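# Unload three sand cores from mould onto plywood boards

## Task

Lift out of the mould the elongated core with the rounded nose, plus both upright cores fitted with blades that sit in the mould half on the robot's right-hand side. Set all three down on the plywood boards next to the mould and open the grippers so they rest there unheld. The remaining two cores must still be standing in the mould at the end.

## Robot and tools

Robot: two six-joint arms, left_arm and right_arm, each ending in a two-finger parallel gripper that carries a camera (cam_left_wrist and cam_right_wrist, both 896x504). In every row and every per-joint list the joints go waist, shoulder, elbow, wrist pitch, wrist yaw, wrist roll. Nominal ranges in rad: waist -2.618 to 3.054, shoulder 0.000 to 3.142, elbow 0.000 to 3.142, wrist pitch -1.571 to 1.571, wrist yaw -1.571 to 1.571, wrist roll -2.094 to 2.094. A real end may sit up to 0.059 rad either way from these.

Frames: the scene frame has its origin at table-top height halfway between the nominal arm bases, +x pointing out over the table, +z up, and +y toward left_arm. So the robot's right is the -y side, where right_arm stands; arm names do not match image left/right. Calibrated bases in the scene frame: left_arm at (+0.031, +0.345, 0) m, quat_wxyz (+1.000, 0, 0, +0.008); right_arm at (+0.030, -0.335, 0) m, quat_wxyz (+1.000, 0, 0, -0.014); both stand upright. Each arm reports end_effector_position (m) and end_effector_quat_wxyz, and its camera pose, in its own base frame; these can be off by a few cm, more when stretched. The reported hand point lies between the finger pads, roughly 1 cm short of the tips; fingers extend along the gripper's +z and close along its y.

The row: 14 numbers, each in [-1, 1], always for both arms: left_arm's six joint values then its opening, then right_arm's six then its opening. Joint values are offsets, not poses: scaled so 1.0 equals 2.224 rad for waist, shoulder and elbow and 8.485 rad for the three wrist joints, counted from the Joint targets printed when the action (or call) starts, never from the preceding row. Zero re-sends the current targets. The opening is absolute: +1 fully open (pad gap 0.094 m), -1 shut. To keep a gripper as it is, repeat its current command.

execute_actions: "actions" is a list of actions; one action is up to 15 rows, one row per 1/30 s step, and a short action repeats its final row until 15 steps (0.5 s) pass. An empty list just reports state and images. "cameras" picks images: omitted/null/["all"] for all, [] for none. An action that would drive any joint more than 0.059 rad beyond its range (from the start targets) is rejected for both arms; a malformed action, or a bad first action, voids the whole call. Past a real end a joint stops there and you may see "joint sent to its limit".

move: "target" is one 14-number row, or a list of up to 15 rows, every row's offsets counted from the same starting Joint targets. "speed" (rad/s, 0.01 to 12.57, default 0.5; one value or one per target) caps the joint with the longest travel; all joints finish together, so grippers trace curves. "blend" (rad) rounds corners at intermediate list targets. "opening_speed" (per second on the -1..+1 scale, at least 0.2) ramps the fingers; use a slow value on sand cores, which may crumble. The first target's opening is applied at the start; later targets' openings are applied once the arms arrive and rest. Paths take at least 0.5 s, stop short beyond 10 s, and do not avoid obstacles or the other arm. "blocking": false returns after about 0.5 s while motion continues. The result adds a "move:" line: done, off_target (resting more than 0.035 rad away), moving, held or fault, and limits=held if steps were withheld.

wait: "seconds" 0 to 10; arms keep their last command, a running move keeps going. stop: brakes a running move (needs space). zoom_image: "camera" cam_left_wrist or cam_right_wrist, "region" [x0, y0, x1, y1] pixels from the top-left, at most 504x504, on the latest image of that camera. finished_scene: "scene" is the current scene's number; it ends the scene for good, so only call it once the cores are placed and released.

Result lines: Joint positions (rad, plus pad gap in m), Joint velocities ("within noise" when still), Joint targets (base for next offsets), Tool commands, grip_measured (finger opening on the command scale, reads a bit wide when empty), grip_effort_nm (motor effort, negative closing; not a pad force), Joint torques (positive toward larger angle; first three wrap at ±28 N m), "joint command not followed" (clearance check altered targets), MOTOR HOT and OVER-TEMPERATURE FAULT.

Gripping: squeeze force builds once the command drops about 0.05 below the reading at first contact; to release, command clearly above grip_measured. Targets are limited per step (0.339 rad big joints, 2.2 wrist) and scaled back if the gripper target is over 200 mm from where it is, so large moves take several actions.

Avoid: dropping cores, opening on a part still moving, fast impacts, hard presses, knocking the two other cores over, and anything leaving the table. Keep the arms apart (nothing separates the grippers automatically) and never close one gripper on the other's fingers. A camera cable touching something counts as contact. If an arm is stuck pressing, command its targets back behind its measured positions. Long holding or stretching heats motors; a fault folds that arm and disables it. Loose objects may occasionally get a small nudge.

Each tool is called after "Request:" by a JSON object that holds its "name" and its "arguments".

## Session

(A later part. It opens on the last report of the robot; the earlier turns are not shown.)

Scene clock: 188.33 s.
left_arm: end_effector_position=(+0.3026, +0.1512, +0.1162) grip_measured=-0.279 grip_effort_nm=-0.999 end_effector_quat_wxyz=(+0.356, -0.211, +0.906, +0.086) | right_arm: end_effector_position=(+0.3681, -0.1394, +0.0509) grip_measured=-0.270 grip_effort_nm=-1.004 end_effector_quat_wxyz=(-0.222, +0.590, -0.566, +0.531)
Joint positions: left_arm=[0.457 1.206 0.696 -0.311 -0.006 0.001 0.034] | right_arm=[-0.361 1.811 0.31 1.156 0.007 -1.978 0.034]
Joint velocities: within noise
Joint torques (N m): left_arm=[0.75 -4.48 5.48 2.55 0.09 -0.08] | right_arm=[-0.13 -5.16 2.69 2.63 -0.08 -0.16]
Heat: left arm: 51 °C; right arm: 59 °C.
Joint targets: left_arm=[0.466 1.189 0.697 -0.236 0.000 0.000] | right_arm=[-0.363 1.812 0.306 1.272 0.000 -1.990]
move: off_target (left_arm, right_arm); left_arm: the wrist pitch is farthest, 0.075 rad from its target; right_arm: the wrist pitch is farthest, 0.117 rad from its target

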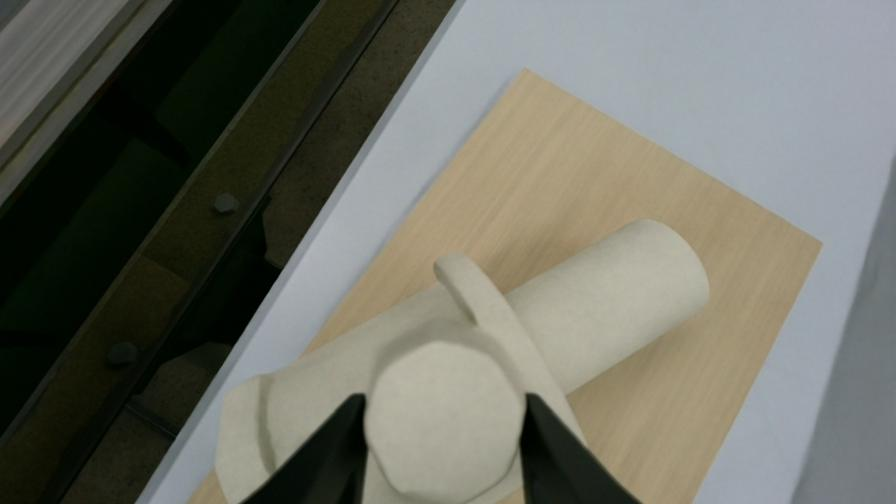

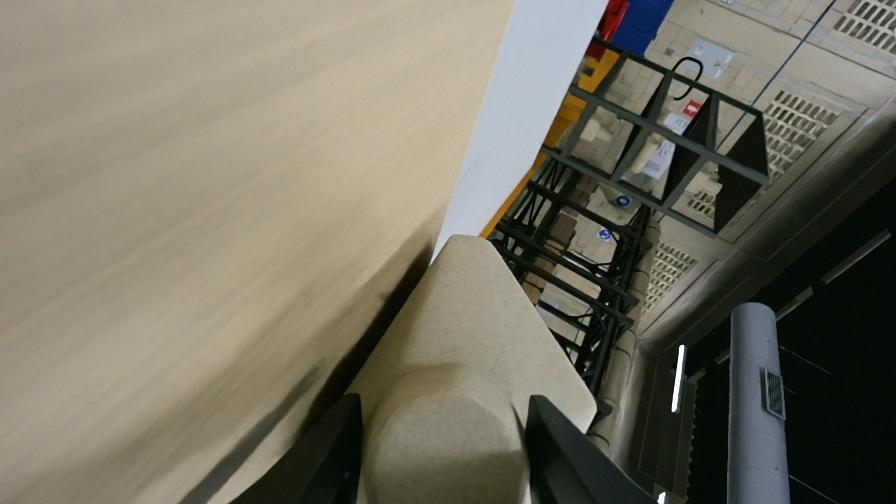

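Request:
{"name": "move", "arguments": {"target": [0,0,0,-0.0035,0,0,-0.5,0,0.0060,0,0,0,0,-0.5], "speed": 0.15}}

Scene clock: 202.27 s.
left_arm: end_effector_position=(+0.3025, +0.1511, +0.1161) grip_measured=-0.279 grip_effort_nm=-1.004 end_effector_quat_wxyz=(+0.356, -0.211, +0.906, +0.086) | right_arm: end_effector_position=(+0.3685, -0.1396, +0.0504) grip_measured=-0.270 grip_effort_nm=-1.004 end_effector_quat_wxyz=(-0.224, +0.588, -0.567, +0.532)
Joint positions: left_arm=[0.457 1.206 0.696 -0.312 -0.006 0.001 0.034] | right_arm=[-0.361 1.82 0.31 1.17 0.007 -1.973 0.034]
Joint velocities: within noise
Joint torques (N m): left_arm=[0.69 -4.48 5.46 2.24 0.1 -0.07] | right_arm=[-0.14 -4.93 2.63 2.48 -0.07 -0.23]
Heat: left arm: 52 °C; right arm: 60 °C.
Joint targets: left_arm=[0.466 1.189 0.697 -0.266 0.000 0.000] | right_arm=[-0.363 1.826 0.305 1.272 0.000 -1.989]
move: off_target (left_arm, right_arm); left_arm: the wrist pitch is farthest, 0.046 rad from its target; right_arm: the wrist pitch is farthest, 0.102 rad from its target

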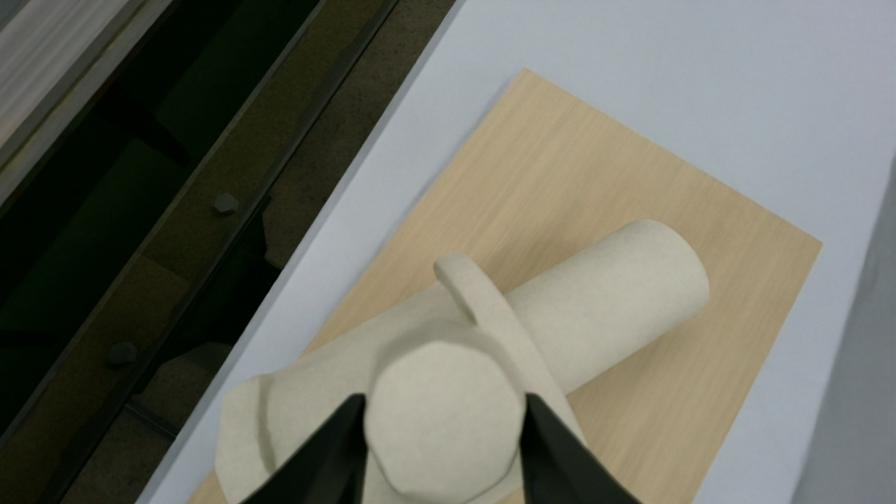

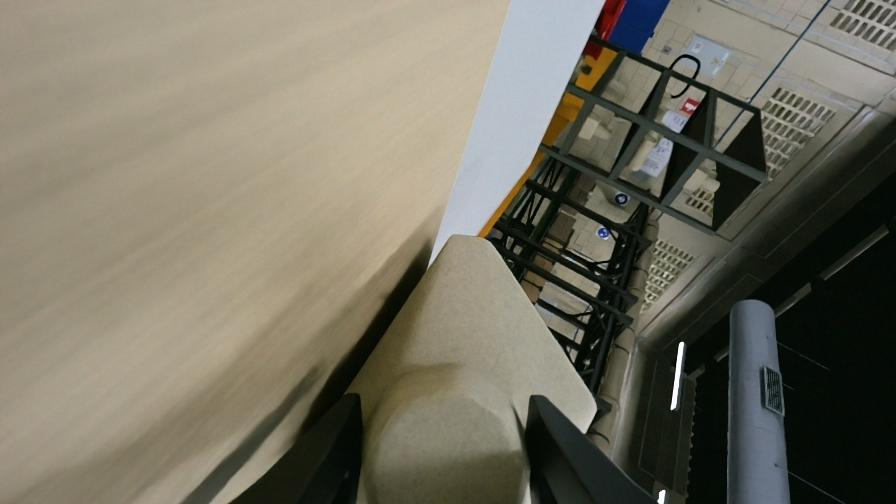

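Request:
{"name": "move", "arguments": {"target": [0,0,0,0,0,0,-0.5,0,0.0070,0,0.0030,0,0.0040,-0.5], "speed": 0.15}}

Scene clock: 216.47 s.
left_arm: end_effector_position=(+0.3025, +0.1511, +0.1161) grip_measured=-0.279 grip_effort_nm=-1.004 end_effector_quat_wxyz=(+0.356, -0.211, +0.906, +0.086) | right_arm: end_effector_position=(+0.3691, -0.1398, +0.0492) grip_measured=-0.270 grip_effort_nm=-1.004 end_effector_quat_wxyz=(-0.232, +0.579, -0.574, +0.530)
Joint positions: left_arm=[0.457 1.206 0.696 -0.312 -0.006 0.001 0.034] | right_arm=[-0.361 1.836 0.31 1.191 0.007 -1.946 0.034]
Joint velocities: within noise
Joint torques (N m): left_arm=[0.73 -4.55 5.44 2.22 0.08 -0.09] | right_arm=[-0.13 -5.01 2.56 2.53 -0.08 -0.15]
Heat: left arm: 51 °C; right arm: 58 °C.
Joint targets: left_arm=[0.466 1.189 0.697 -0.266 0.000 0.000] | right_arm=[-0.363 1.841 0.305 1.298 0.000 -1.956]
move: off_target (left_arm, right_arm); left_arm: the wrist pitch is farthest, 0.046 rad from its target; right_arm: the wrist pitch is farthest, 0.107 rad from its target

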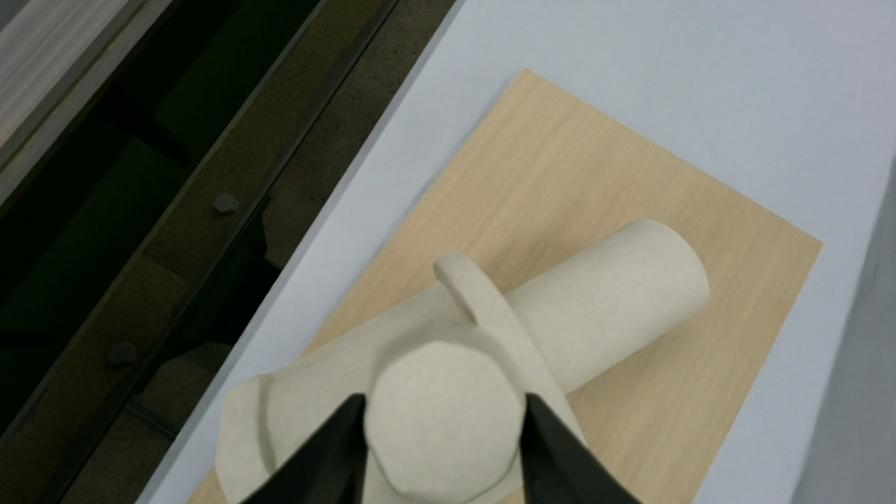

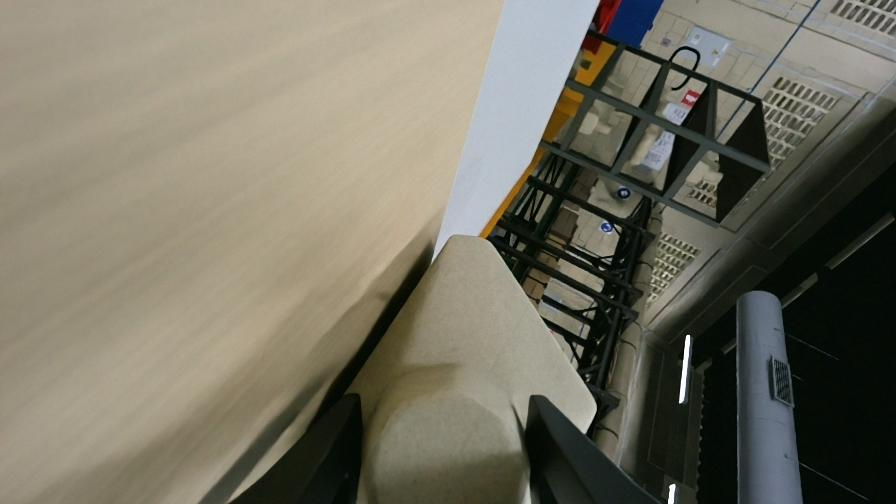

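Request:
{"name": "move", "arguments": {"target": [0,0,0,-0.0035,0,0,0.2,0,0.0070,0,0.0025,0,0.0030,-0.5], "speed": 0.15, "opening_speed": 0.3}}

Scene clock: 222.03 s.
left_arm: end_effector_position=(+0.3022, +0.1508, +0.1157) grip_measured=+0.198 grip_effort_nm=0.125 end_effector_quat_wxyz=(+0.355, -0.211, +0.907, +0.085) | right_arm: end_effector_position=(+0.3700, -0.1401, +0.0493) grip_measured=-0.270 grip_effort_nm=-1.004 end_effector_quat_wxyz=(-0.238, +0.573, -0.577, +0.532)
Joint positions: left_arm=[0.457 1.206 0.696 -0.314 -0.005 0.001 0.056] | right_arm=[-0.361 1.852 0.31 1.216 0.007 -1.93 0.034]
Joint velocities: within noise
Joint torques (N m): left_arm=[0.64 -4.46 5.44 1.93 0.11 -0.09] | right_arm=[-0.13 -5.01 2.48 2.5 -0.08 -0.04]
Heat: left arm: 51 °C; right arm: 58 °C.
Joint targets: left_arm=[0.466 1.189 0.697 -0.295 0.000 0.000] | right_arm=[-0.363 1.857 0.305 1.319 0.000 -1.930]
move: off_target (right_arm); right_arm: the wrist pitch is farthest, 0.104 rad from its target

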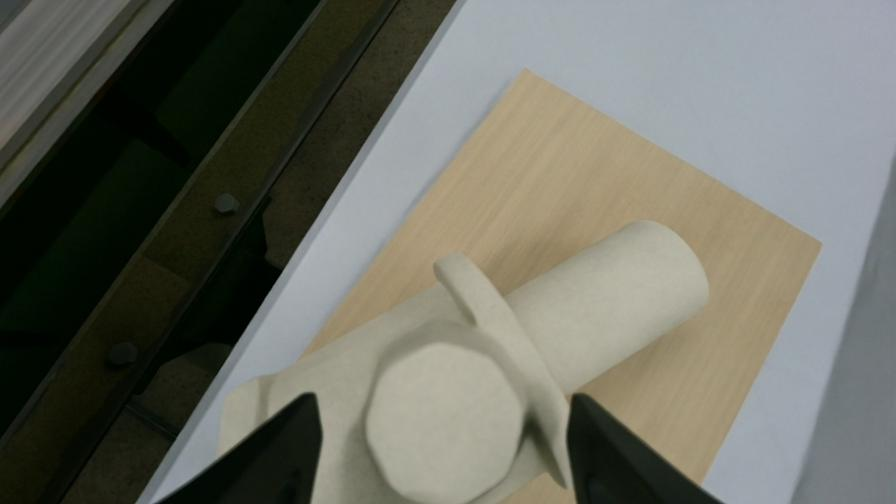

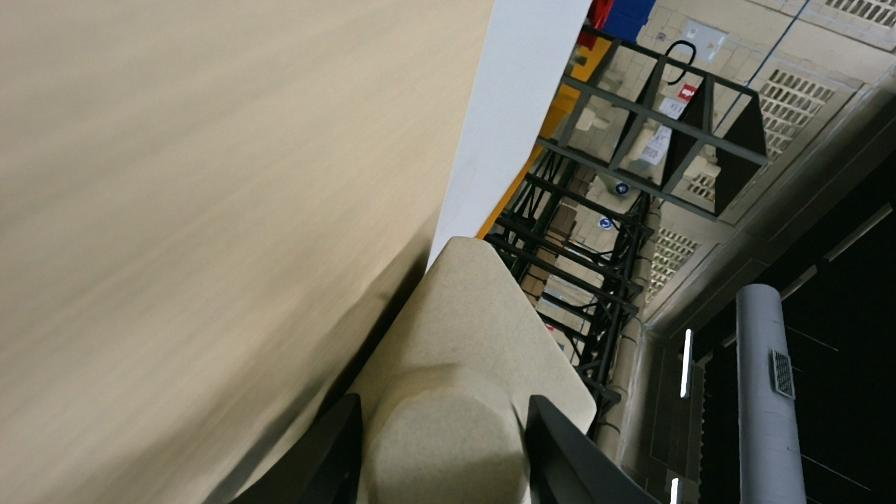

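Request:
{"name": "move", "arguments": {"target": [0,-0.121,0.045,-0.0450,0,0,0.5,0,0,0,0,0,0,-0.5], "speed": 0.25}}

Request:
{"name": "zoom_image", "arguments": {"camera": "cam_right_wrist", "region": [200, 200, 600, 504]}}

Scene clock: 227.97 s.
left_arm: end_effector_position=(+0.2507, +0.1254, +0.1646) grip_measured=+0.498 grip_effort_nm=0.125 end_effector_quat_wxyz=(+0.347, -0.212, +0.910, +0.083) | right_arm: end_effector_position=(+0.3700, -0.1401, +0.0493) grip_measured=-0.270 grip_effort_nm=-1.004 end_effector_quat_wxyz=(-0.238, +0.573, -0.577, +0.532)
Joint positions: left_arm=[0.457 0.935 0.77 -0.677 -0.005 0.001 0.07] | right_arm=[-0.361 1.852 0.31 1.216 0.007 -1.93 0.034]
Joint velocities: within noise
Joint torques (N m): left_arm=[0.68 -2.4 7.91 1.71 0.08 -0.07] | right_arm=[-0.13 -5.03 2.48 2.5 -0.08 -0.04]
Heat: left arm: 50 °C; right arm: 58 °C.
Joint targets: left_arm=[0.466 0.920 0.797 -0.677 0.000 0.000] | right_arm=[-0.363 1.857 0.305 1.319 0.000 -1.930]
move: off_target (right_arm); right_arm: the wrist pitch is farthest, 0.103 rad from its target

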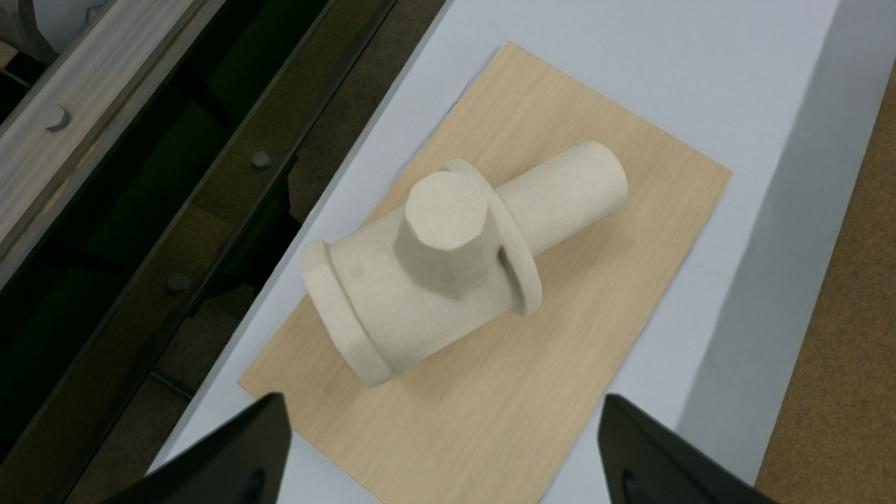

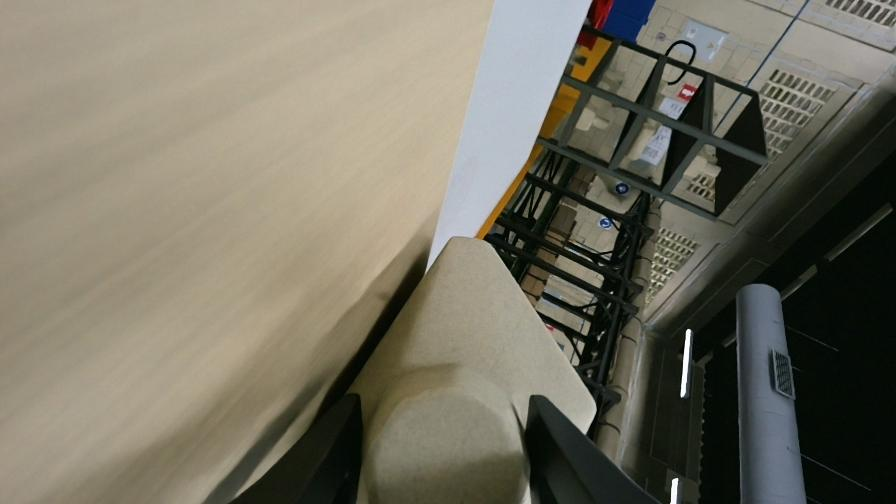

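Scaled by 1.260.

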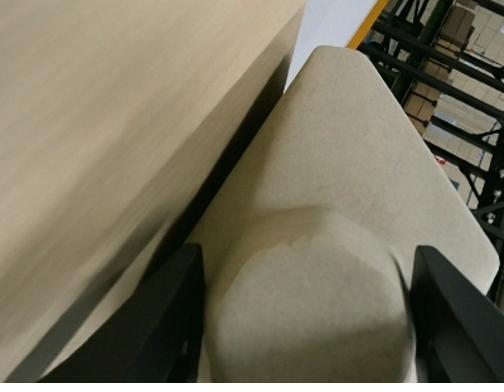

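Request:
{"name": "move", "arguments": {"target": [-0.7041,0.1259,0.2262,0.0680,0,0,0.5,0,0,0,0,0,0,-0.5], "speed": 0.8}}

Request:
{"name": "zoom_image", "arguments": {"camera": "cam_left_wrist", "region": [350, 100, 854, 504]}}

Scene clock: 235.10 s.
left_arm: end_effector_position=(+0.1883, -0.3639, +0.4341) grip_measured=+0.498 grip_effort_nm=0.125 end_effector_quat_wxyz=(+0.592, +0.376, +0.615, -0.361) | right_arm: end_effector_position=(+0.3700, -0.1401, +0.0493) grip_measured=-0.270 grip_effort_nm=-1.004 end_effector_quat_wxyz=(-0.238, +0.573, -0.577, +0.532)
Joint positions: left_arm=[-1.095 1.191 1.274 -0.122 0.001 0.001 0.07] | right_arm=[-0.361 1.852 0.31 1.216 0.007 -1.93 0.034]
Joint velocities: within noise
Joint torques (N m): left_arm=[-0.34 -2.7 7.92 2.43 0.03 -0.09] | right_arm=[-0.12 -5.04 2.48 2.5 -0.08 -0.04]
Heat: left arm: 49 °C; right arm: 58 °C.
Joint targets: left_arm=[-1.100 1.200 1.300 -0.100 0.000 0.000] | right_arm=[-0.363 1.857 0.305 1.319 0.000 -1.930]
move: off_target (right_arm); right_arm: the wrist pitch is farthest, 0.103 rad from its target

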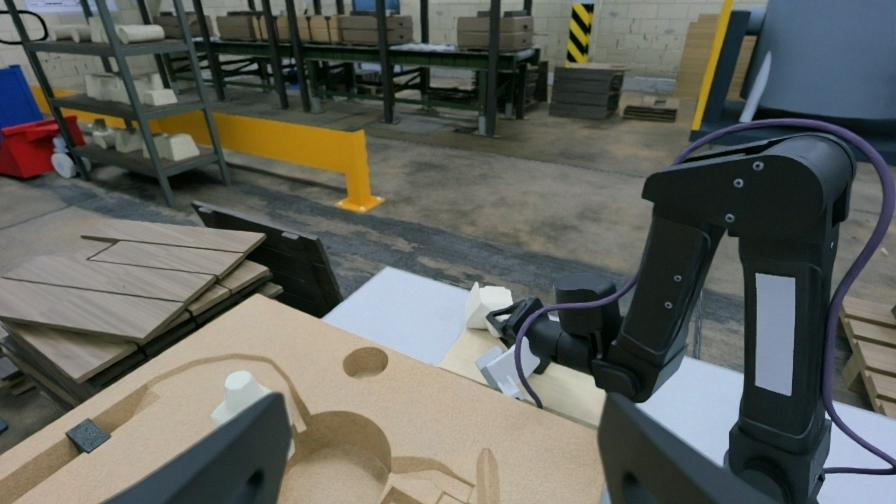

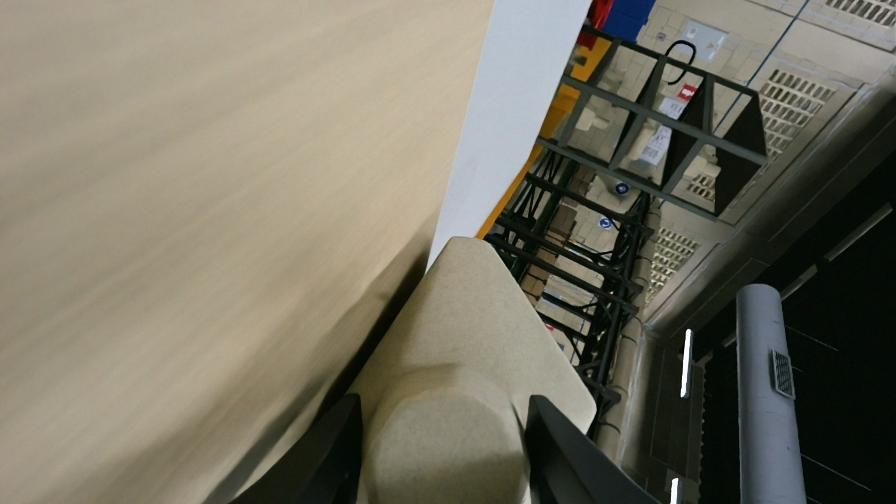

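Scaled by 1.000.

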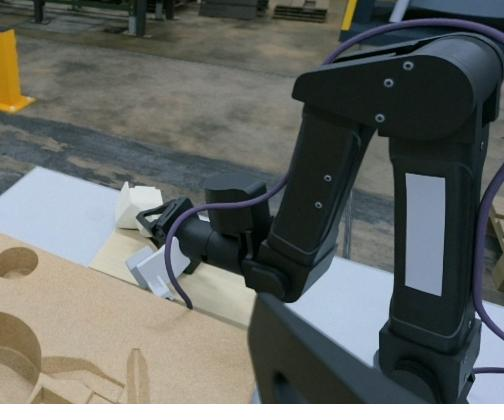

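Request:
{"name": "zoom_image", "arguments": {"camera": "cam_left_wrist", "region": [430, 260, 610, 420]}}

Scaled by 2.800.

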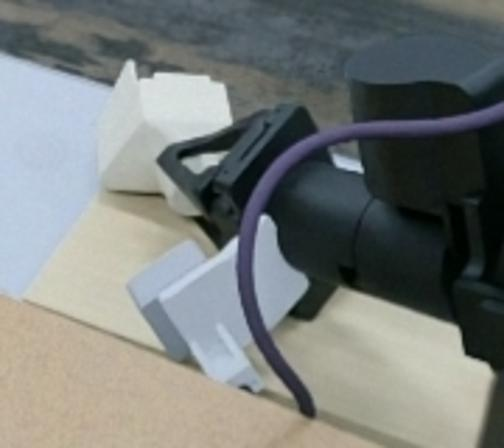

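Request:
{"name": "move", "arguments": {"target": [0,0,0,0,0,0,0.5,0,0,0,0,0,0,0.0], "opening_speed": 0.2}}

Request:
{"name": "zoom_image", "arguments": {"camera": "cam_left_wrist", "region": [430, 260, 610, 420]}}

Scene clock: 245.27 s.
left_arm: end_effector_position=(+0.1883, -0.3640, +0.4344) grip_measured=+0.498 grip_effort_nm=0.125 end_effector_quat_wxyz=(+0.592, +0.376, +0.615, -0.361) | right_arm: end_effector_position=(+0.3726, -0.1413, +0.0586) grip_measured=-0.003 grip_effort_nm=0.168 end_effector_quat_wxyz=(-0.244, +0.564, -0.569, +0.547)
Joint positions: left_arm=[-1.095 1.191 1.274 -0.121 0.001 0.001 0.07] | right_arm=[-0.361 1.852 0.31 1.255 0.008 -1.931 0.047]
Joint velocities: within noise
Joint torques (N m): left_arm=[-0.28 -2.62 7.97 2.41 -0.01 -0.07] | right_arm=[-0.12 -5.07 2.5 2.14 -0.1 -0.04]
Heat: left arm: 48 °C; right arm: 58 °C.
Joint targets: left_arm=[-1.100 1.200 1.300 -0.100 0.000 0.000] | right_arm=[-0.363 1.857 0.305 1.319 0.000 -1.930]
move: off_target (right_arm); right_arm: the wrist pitch is farthest, 0.064 rad from its target

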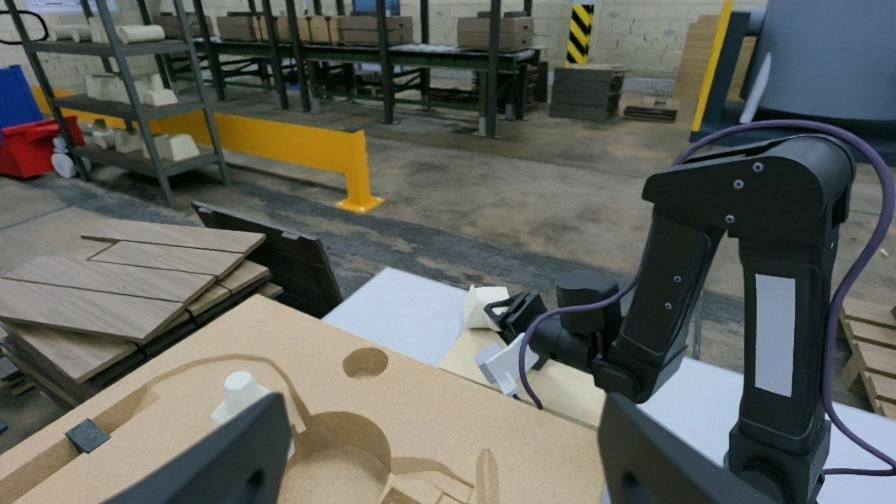

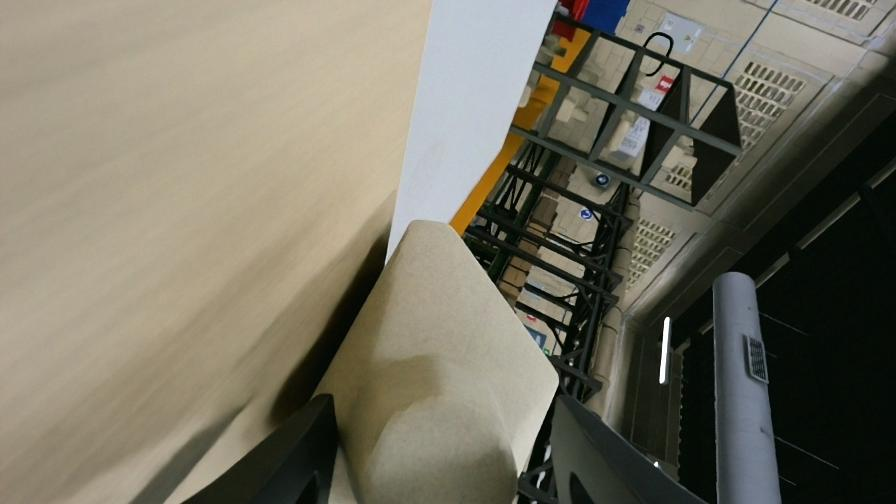

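Scaled by 2.800.

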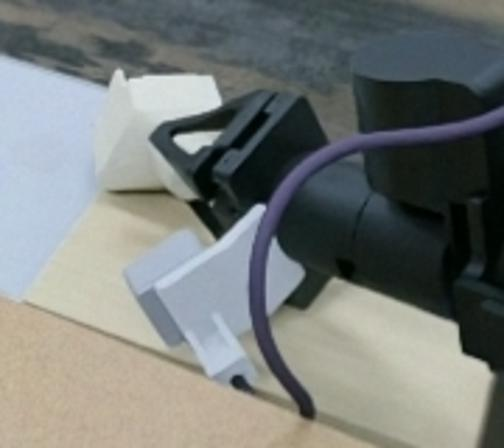

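Request:
{"name": "move", "arguments": {"target": [0,0,0,0,0,0,0.5,0,0,0,-0.0045,0,0,0.1], "opening_speed": 0.2, "speed": 0.1}}

Request:
{"name": "zoom_image", "arguments": {"camera": "cam_left_wrist", "region": [430, 260, 610, 420]}}

Scene clock: 249.10 s.
left_arm: end_effector_position=(+0.1883, -0.3640, +0.4344) grip_measured=+0.498 grip_effort_nm=0.125 end_effector_quat_wxyz=(+0.592, +0.376, +0.615, -0.361) | right_arm: end_effector_position=(+0.3723, -0.1413, +0.0576) grip_measured=+0.097 grip_effort_nm=0.168 end_effector_quat_wxyz=(-0.243, +0.565, -0.570, +0.545)
Joint positions: left_arm=[-1.095 1.191 1.274 -0.121 0.001 0.001 0.07] | right_arm=[-0.361 1.852 0.31 1.251 0.008 -1.931 0.052]
Joint velocities: within noise
Joint torques (N m): left_arm=[-0.36 -2.73 7.92 2.45 0.02 -0.08] | right_arm=[-0.14 -5.04 2.51 1.81 -0.09 -0.03]
Heat: left arm: 48 °C; right arm: 58 °C.
Joint targets: left_arm=[-1.100 1.200 1.300 -0.100 0.000 0.000] | right_arm=[-0.363 1.857 0.305 1.281 0.000 -1.930]
move: done

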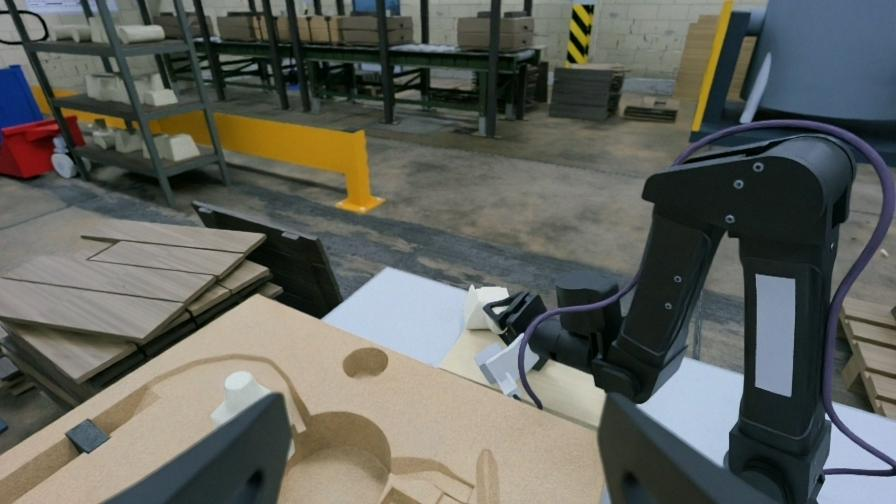

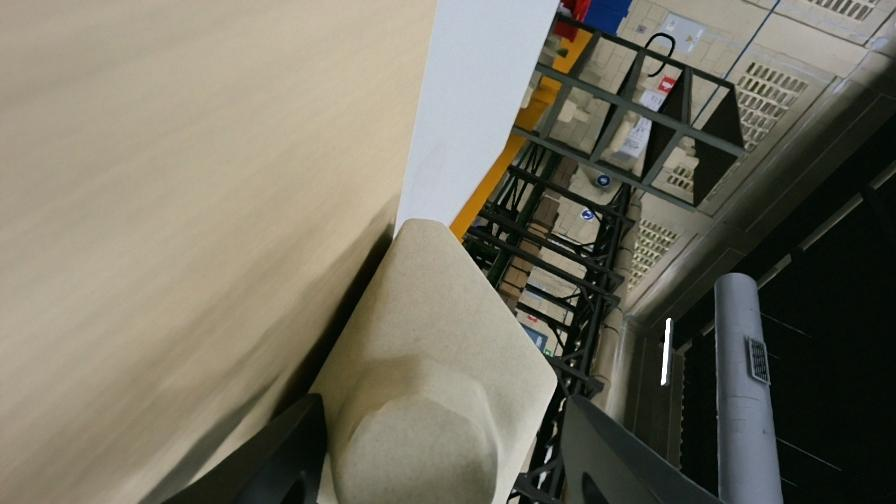

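Scaled by 2.800.

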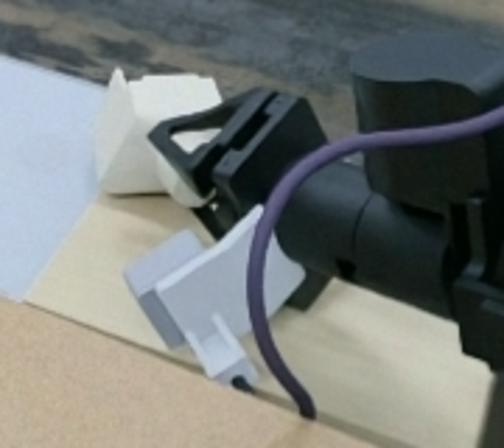

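Request:
{"name": "move", "arguments": {"target": [0,0,0,0,0,0,0.5,0,0,0,-0.0042,0,0,0.25], "opening_speed": 0.25, "speed": 0.1, "cameras": ["cam_right_wrist"]}}

Scene clock: 252.50 s.
left_arm: end_effector_position=(+0.1883, -0.3640, +0.4344) grip_measured=+0.498 grip_effort_nm=0.129 end_effector_quat_wxyz=(+0.592, +0.376, +0.615, -0.361) | right_arm: end_effector_position=(+0.3715, -0.1410, +0.0547) grip_measured=+0.247 grip_effort_nm=0.198 end_effector_quat_wxyz=(-0.241, +0.568, -0.572, +0.541)
Joint positions: left_arm=[-1.095 1.191 1.274 -0.121 0.001 0.001 0.07] | right_arm=[-0.361 1.852 0.31 1.239 0.008 -1.931 0.059]
Joint velocities: within noise
Joint torques (N m): left_arm=[-0.24 -2.74 7.95 2.43 0.02 -0.08] | right_arm=[-0.12 -5.04 2.51 1.59 -0.09 -0.03]
Heat: left arm: 48 °C; right arm: 58 °C.
Joint targets: left_arm=[-1.100 1.200 1.300 -0.100 0.000 0.000] | right_arm=[-0.363 1.857 0.305 1.245 0.000 -1.930]
move: done
Images, in order (width x height): cam_right_wrist 896x504.

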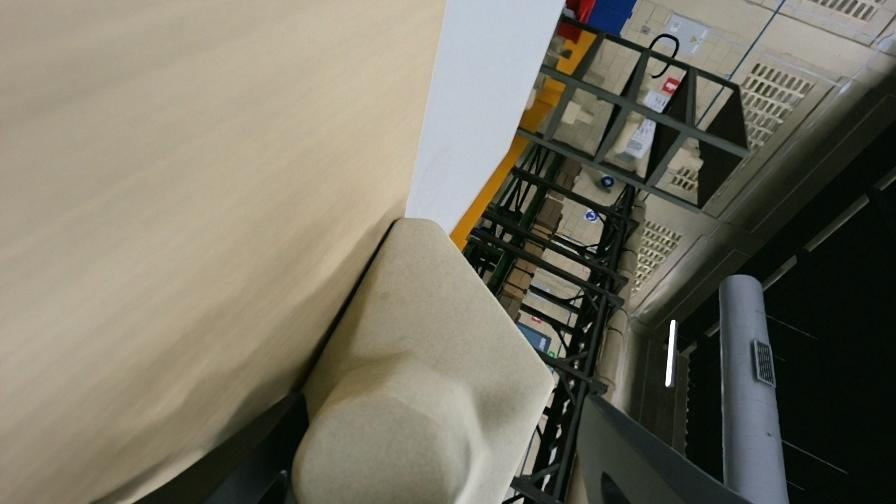

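Request:
{"name": "move", "arguments": {"target": [0,0,0,0,0,0,0.5,0,0,0,-0.0030,0,0,0.4], "opening_speed": 0.3, "speed": 0.1, "cameras": ["cam_right_wrist"]}}

Scene clock: 255.70 s.
left_arm: end_effector_position=(+0.1883, -0.3640, +0.4344) grip_measured=+0.498 grip_effort_nm=0.110 end_effector_quat_wxyz=(+0.592, +0.376, +0.615, -0.361) | right_arm: end_effector_position=(+0.3724, -0.1413, +0.0579) grip_measured=+0.396 grip_effort_nm=0.232 end_effector_quat_wxyz=(-0.243, +0.565, -0.569, +0.546)
Joint positions: left_arm=[-1.095 1.191 1.274 -0.121 0.001 0.001 0.07] | right_arm=[-0.361 1.852 0.31 1.252 0.008 -1.931 0.066]
Joint velocities: within noise
Joint torques (N m): left_arm=[-0.23 -2.7 7.83 2.44 -0.01 -0.08] | right_arm=[-0.14 -5.04 2.52 1.25 -0.09 -0.04]
Heat: left arm: 48 °C; right arm: 57 °C.
Joint targets: left_arm=[-1.100 1.200 1.300 -0.100 0.000 0.000] | right_arm=[-0.363 1.857 0.305 1.220 0.000 -1.930]
move: done
Images, in order (width x height): cam_right_wrist 896x504.

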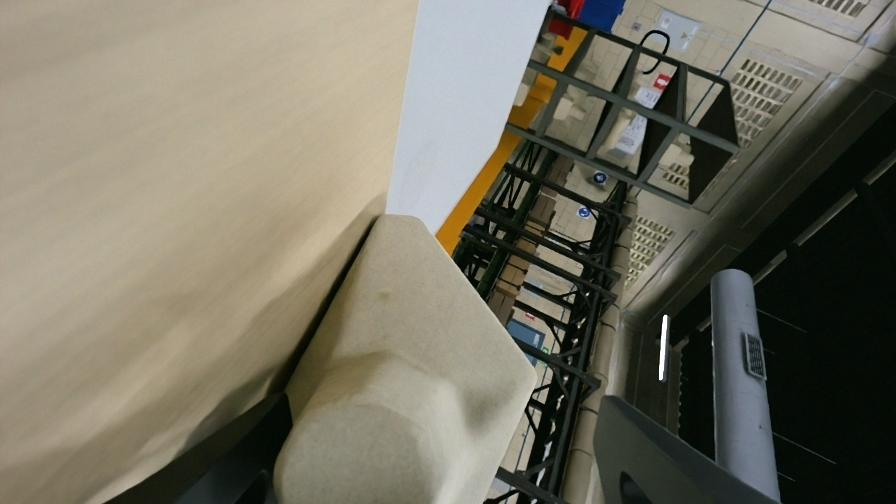

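Request:
{"name": "move", "arguments": {"target": [[0,0,0,0,0,0,0.5,0,-0.0728,-0.0540,0.0007,0,0,0.34],[0,0,0,0,0,0,0.5,0,-0.1560,-0.0989,-0.0088,0,0,0.34],[0,0,0,0,0,0,0.5,0,-0.3044,-0.0787,-0.0778,0,0,0.34]], "speed": [0.15,0.2,0.4], "blend": [0.03,0.03,0]}}

Scene clock: 273.87 s.
left_arm: end_effector_position=(+0.1883, -0.3640, +0.4344) grip_measured=+0.498 grip_effort_nm=0.115 end_effector_quat_wxyz=(+0.592, +0.376, +0.615, -0.361) | right_arm: end_effector_position=(+0.2993, -0.1242, +0.0847) grip_measured=+0.343 grip_effort_nm=-0.115 end_effector_quat_wxyz=(-0.211, +0.573, -0.605, +0.512)
Joint positions: left_arm=[-1.095 1.191 1.274 -0.121 0.001 0.001 0.07] | right_arm=[-0.371 1.185 0.137 0.649 0.047 -1.919 0.063]
Joint velocities: within noise
Joint torques (N m): left_arm=[-0.28 -2.78 7.9 2.43 0.03 -0.07] | right_arm=[0.69 -2.48 4.44 0.69 -0.47 -0.17]
Heat: left arm: 48 °C; right arm: 54 °C.
Joint targets: left_arm=[-1.100 1.200 1.300 -0.100 0.000 0.000] | right_arm=[-0.363 1.180 0.130 0.560 0.000 -1.930]
move: off_target (right_arm); right_arm: the wrist pitch is farthest, 0.089 rad from its target

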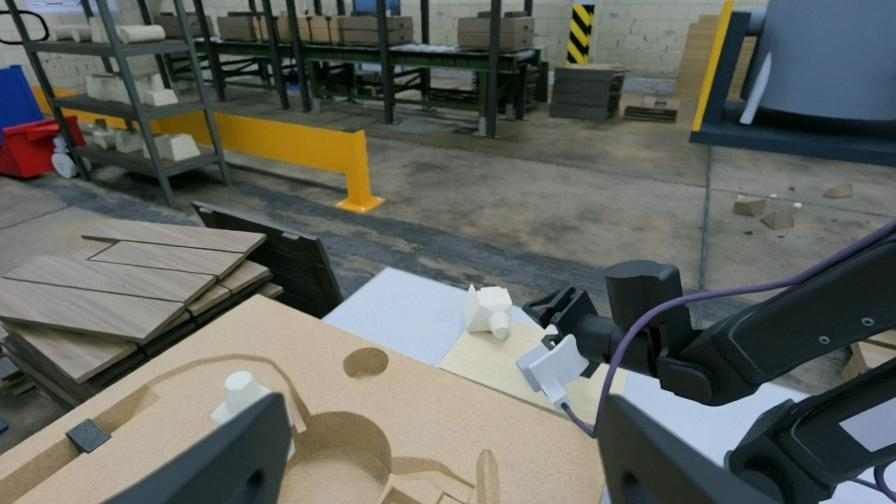

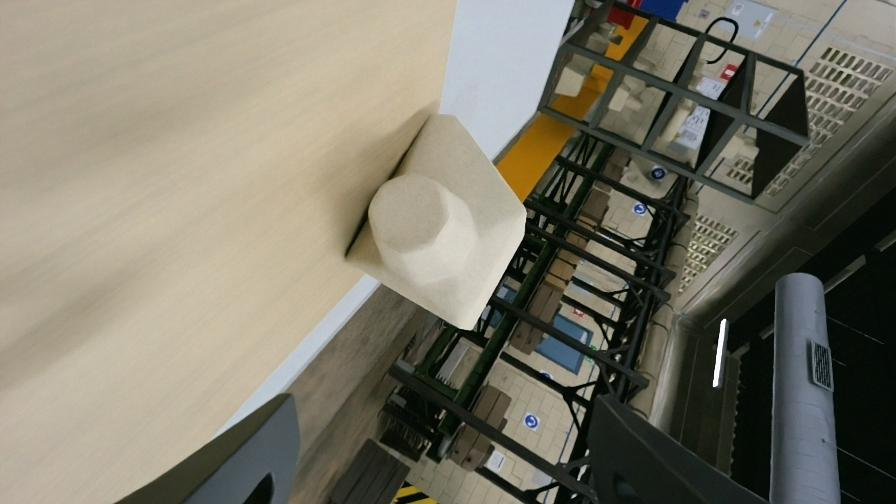

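Request:
{"name": "move", "arguments": {"target": [[0,0,0,0,0,0,0.5,0,-0.1484,0.2113,-0.1249,0,0,0.5],[0,0,0,0,0,0,0.5,0,-0.1259,0.3462,-0.1721,0,0.2275,0.7],[0,0,0,0,0,0,0.5,0.3300,0.3620,0.8633,-0.1886,0,0.2275,0.7]], "speed": [0.7,1.0,0.9], "blend": [0.05,0.05,0]}}

Scene clock: 317.00 s.
left_arm: end_effector_position=(+0.1883, -0.3640, +0.4344) grip_measured=+0.498 grip_effort_nm=0.120 end_effector_quat_wxyz=(+0.592, +0.376, +0.615, -0.361) | right_arm: end_effector_position=(+0.4678, +0.1866, +0.2207) grip_measured=+0.697 grip_effort_nm=0.183 end_effector_quat_wxyz=(+0.279, -0.182, +0.941, +0.052)
Joint positions: left_arm=[-1.095 1.191 1.274 -0.121 0.001 0.001 0.07] | right_arm=[0.378 1.983 2.019 -1.031 0 -0.005 0.08]
Joint velocities: within noise
Joint torques (N m): left_arm=[-0.25 -2.71 7.94 2.45 -0.01 -0.07] | right_arm=[-0.47 -9.07 8.24 0.91 -0.01 0.03]
Heat: left arm: 48 °C; right arm: 49 °C.
Joint targets: left_arm=[-1.100 1.200 1.300 -0.100 0.000 0.000] | right_arm=[0.371 1.985 2.051 -1.040 0.000 0.000]
move: done; blend cut to 0 rad at target 2

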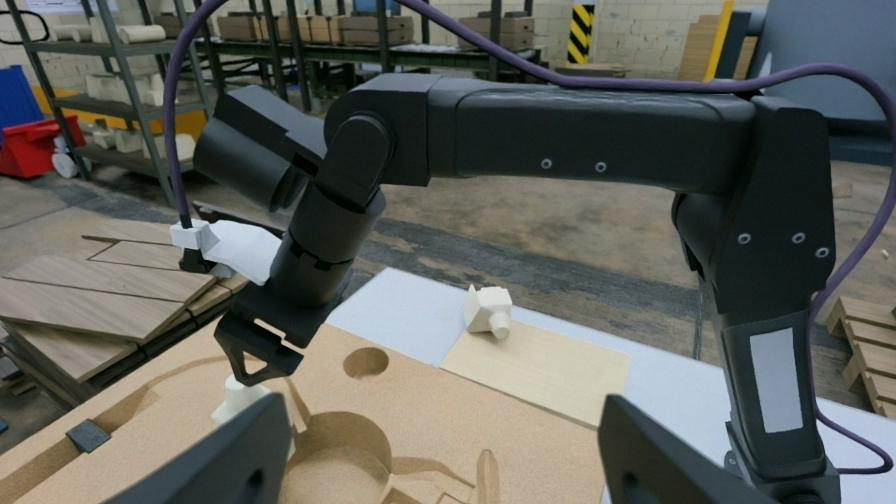

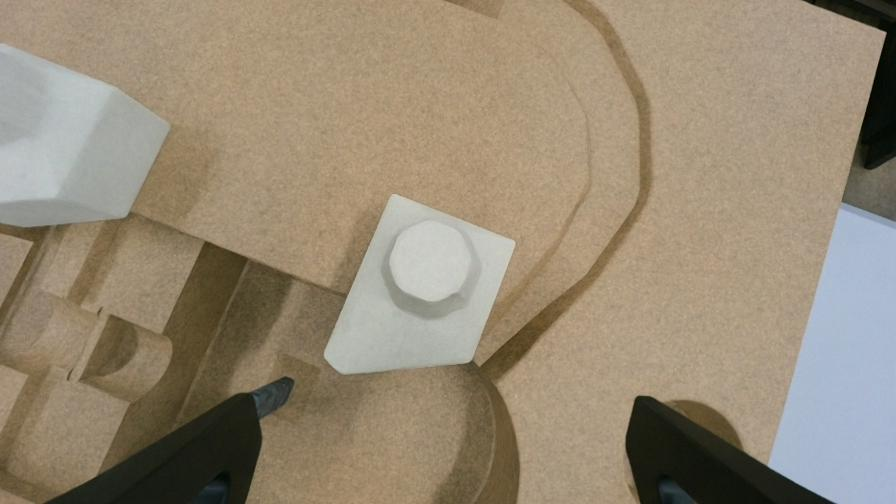

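Request:
{"name": "move", "arguments": {"target": [0,0,0,0,0,0,0.5,0.0054,0.0697,-0.0432,0.0265,0,0,0.7], "speed": 0.2, "cameras": ["cam_right_wrist"]}}

Scene clock: 338.63 s.
left_arm: end_effector_position=(+0.1883, -0.3640, +0.4344) grip_measured=+0.498 grip_effort_nm=0.120 end_effector_quat_wxyz=(+0.592, +0.376, +0.615, -0.361) | right_arm: end_effector_position=(+0.5062, +0.2018, +0.1502) grip_measured=+0.697 grip_effort_nm=0.183 end_effector_quat_wxyz=(+0.274, -0.183, +0.943, +0.052)
Joint positions: left_arm=[-1.095 1.191 1.274 -0.121 0.001 0.001 0.07] | right_arm=[0.378 2.131 1.962 -0.836 0 -0.005 0.08]
Joint velocities: within noise
Joint torques (N m): left_arm=[-0.31 -2.71 7.94 2.45 0.01 -0.09] | right_arm=[0.51 -9.83 5.33 1.18 -0.02 0.02]
Heat: left arm: 48 °C; right arm: 48 °C.
Joint targets: left_arm=[-1.100 1.200 1.300 -0.100 0.000 0.000] | right_arm=[0.383 2.140 1.955 -0.816 0.000 0.000]
move: done
Images, in order (width x height): cam_right_wrist 896x504.

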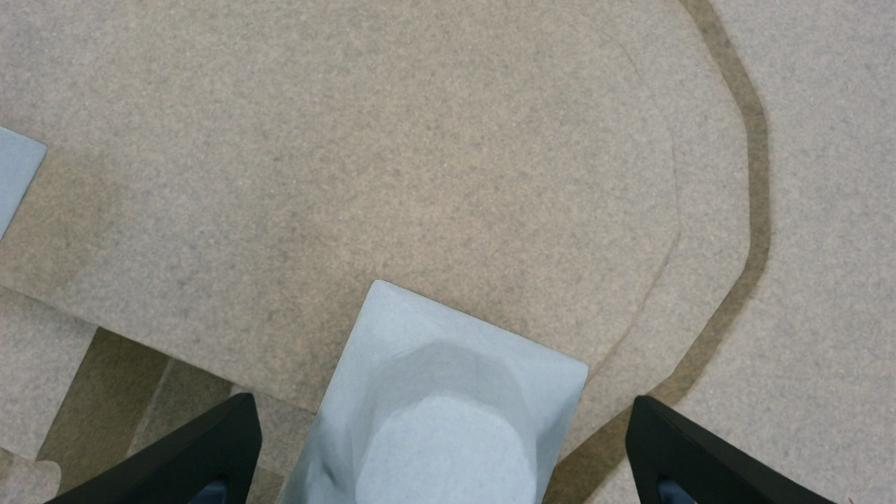

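Request:
{"name": "move", "arguments": {"target": [0,0,0,0,0,0,0.5,0,0,0,0,0,0,-0.5], "opening_speed": 0.6, "cameras": ["cam_right_wrist"]}}

Scene clock: 342.97 s.
left_arm: end_effector_position=(+0.1883, -0.3640, +0.4344) grip_measured=+0.498 grip_effort_nm=0.110 end_effector_quat_wxyz=(+0.592, +0.376, +0.615, -0.361) | right_arm: end_effector_position=(+0.5071, +0.2041, +0.1531) grip_measured=-0.241 grip_effort_nm=-0.969 end_effector_quat_wxyz=(+0.278, -0.171, +0.943, +0.059)
Joint positions: left_arm=[-1.095 1.191 1.274 -0.121 0.001 0.001 0.07] | right_arm=[0.379 2.128 1.962 -0.828 -0.005 0.022 0.036]
Joint velocities: within noise
Joint torques (N m): left_arm=[-0.27 -2.67 7.86 2.45 0.03 -0.08] | right_arm=[0.36 -9.55 5.33 1.09 0.04 -0.28]
Heat: left arm: 48 °C; right arm: 48 °C.
Joint targets: left_arm=[-1.100 1.200 1.300 -0.100 0.000 0.000] | right_arm=[0.383 2.140 1.955 -0.816 0.000 0.000]
move: done
Images, in order (width x height): cam_right_wrist 896x504.

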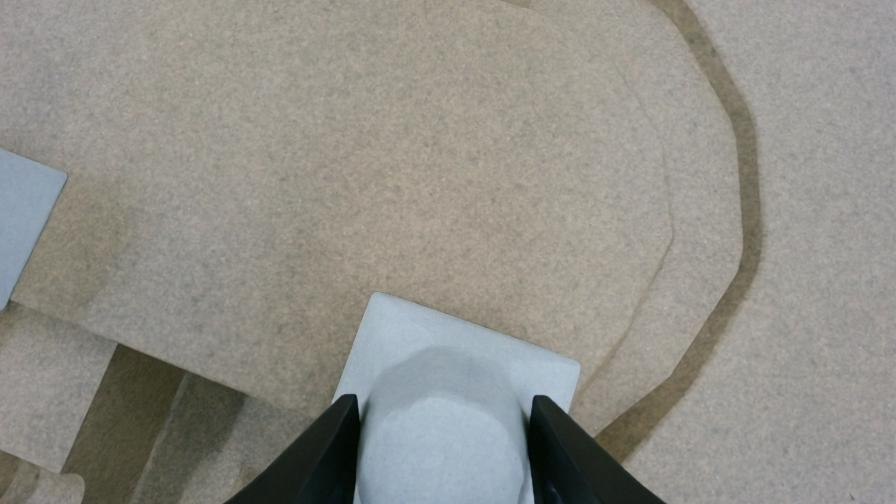

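Request:
{"name": "move", "arguments": {"target": [[0,0,0,0,0,0,0.5,0,0,0.1353,-0.0205,0,0,-0.5],[0,0,0,0,0,0,0.5,0,-0.1376,0.0292,-0.0282,0,0,-0.5],[0,0,0,0,0,0,0.5,-0.3853,-0.3206,-0.1349,-0.0335,0,0,-0.5],[0,0,0,0,0,0,0.5,-0.3853,-0.5283,-0.7284,0.1586,0,-0.2086,-0.5]], "speed": [0.25,0.4,0.7,1.0], "blend": [0.05,0.08,0.05,0]}}

Scene clock: 383.00 s.
left_arm: end_effector_position=(+0.1883, -0.3640, +0.4344) grip_measured=+0.498 grip_effort_nm=0.120 end_effector_quat_wxyz=(+0.592, +0.376, +0.615, -0.361) | right_arm: end_effector_position=(+0.3087, -0.1576, +0.1740) grip_measured=-0.253 grip_effort_nm=-1.009 end_effector_quat_wxyz=(+0.268, -0.473, +0.631, -0.553)
Joint positions: left_arm=[-1.095 1.191 1.274 -0.121 0.001 0.001 0.07] | right_arm=[-0.472 0.995 0.325 0.423 0.005 -1.762 0.035]
Joint velocities: within noise
Joint torques (N m): left_arm=[-0.34 -2.74 7.86 2.43 -0.01 -0.09] | right_arm=[-0.12 -4.3 6.75 2.58 -0.06 -0.14]
Heat: left arm: 49 °C; right arm: 48 °C.
Joint targets: left_arm=[-1.100 1.200 1.300 -0.100 0.000 0.000] | right_arm=[-0.474 0.965 0.334 0.530 0.000 -1.770]
move: off_target (right_arm); right_arm: the wrist pitch is farthest, 0.107 rad from its target

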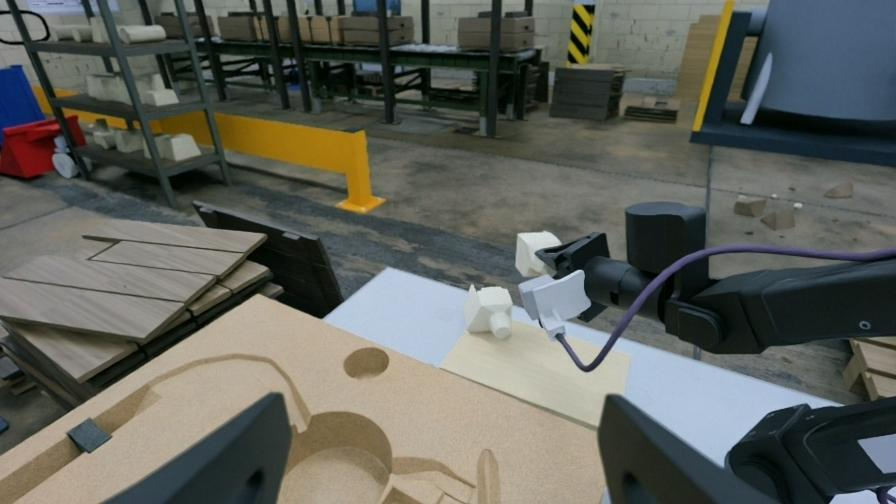

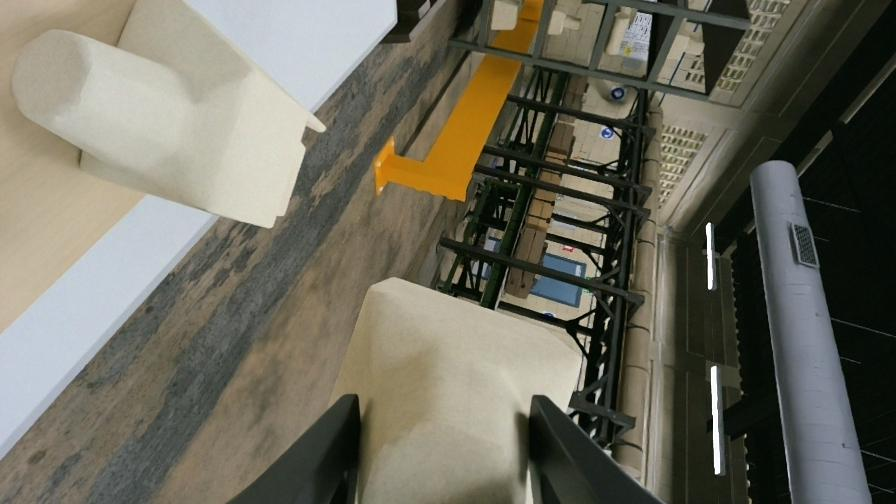

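Request:
{"name": "zoom_image", "arguments": {"camera": "cam_left_wrist", "region": [430, 210, 650, 400]}}

Scaled by 2.291.

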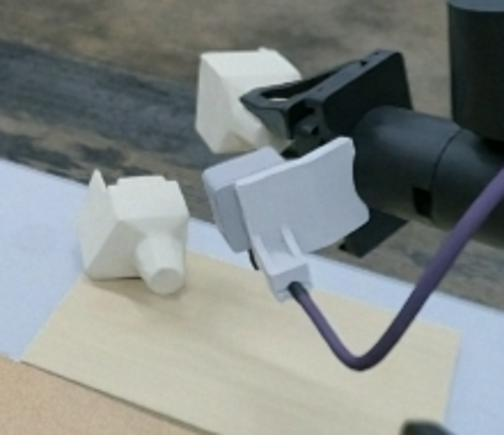

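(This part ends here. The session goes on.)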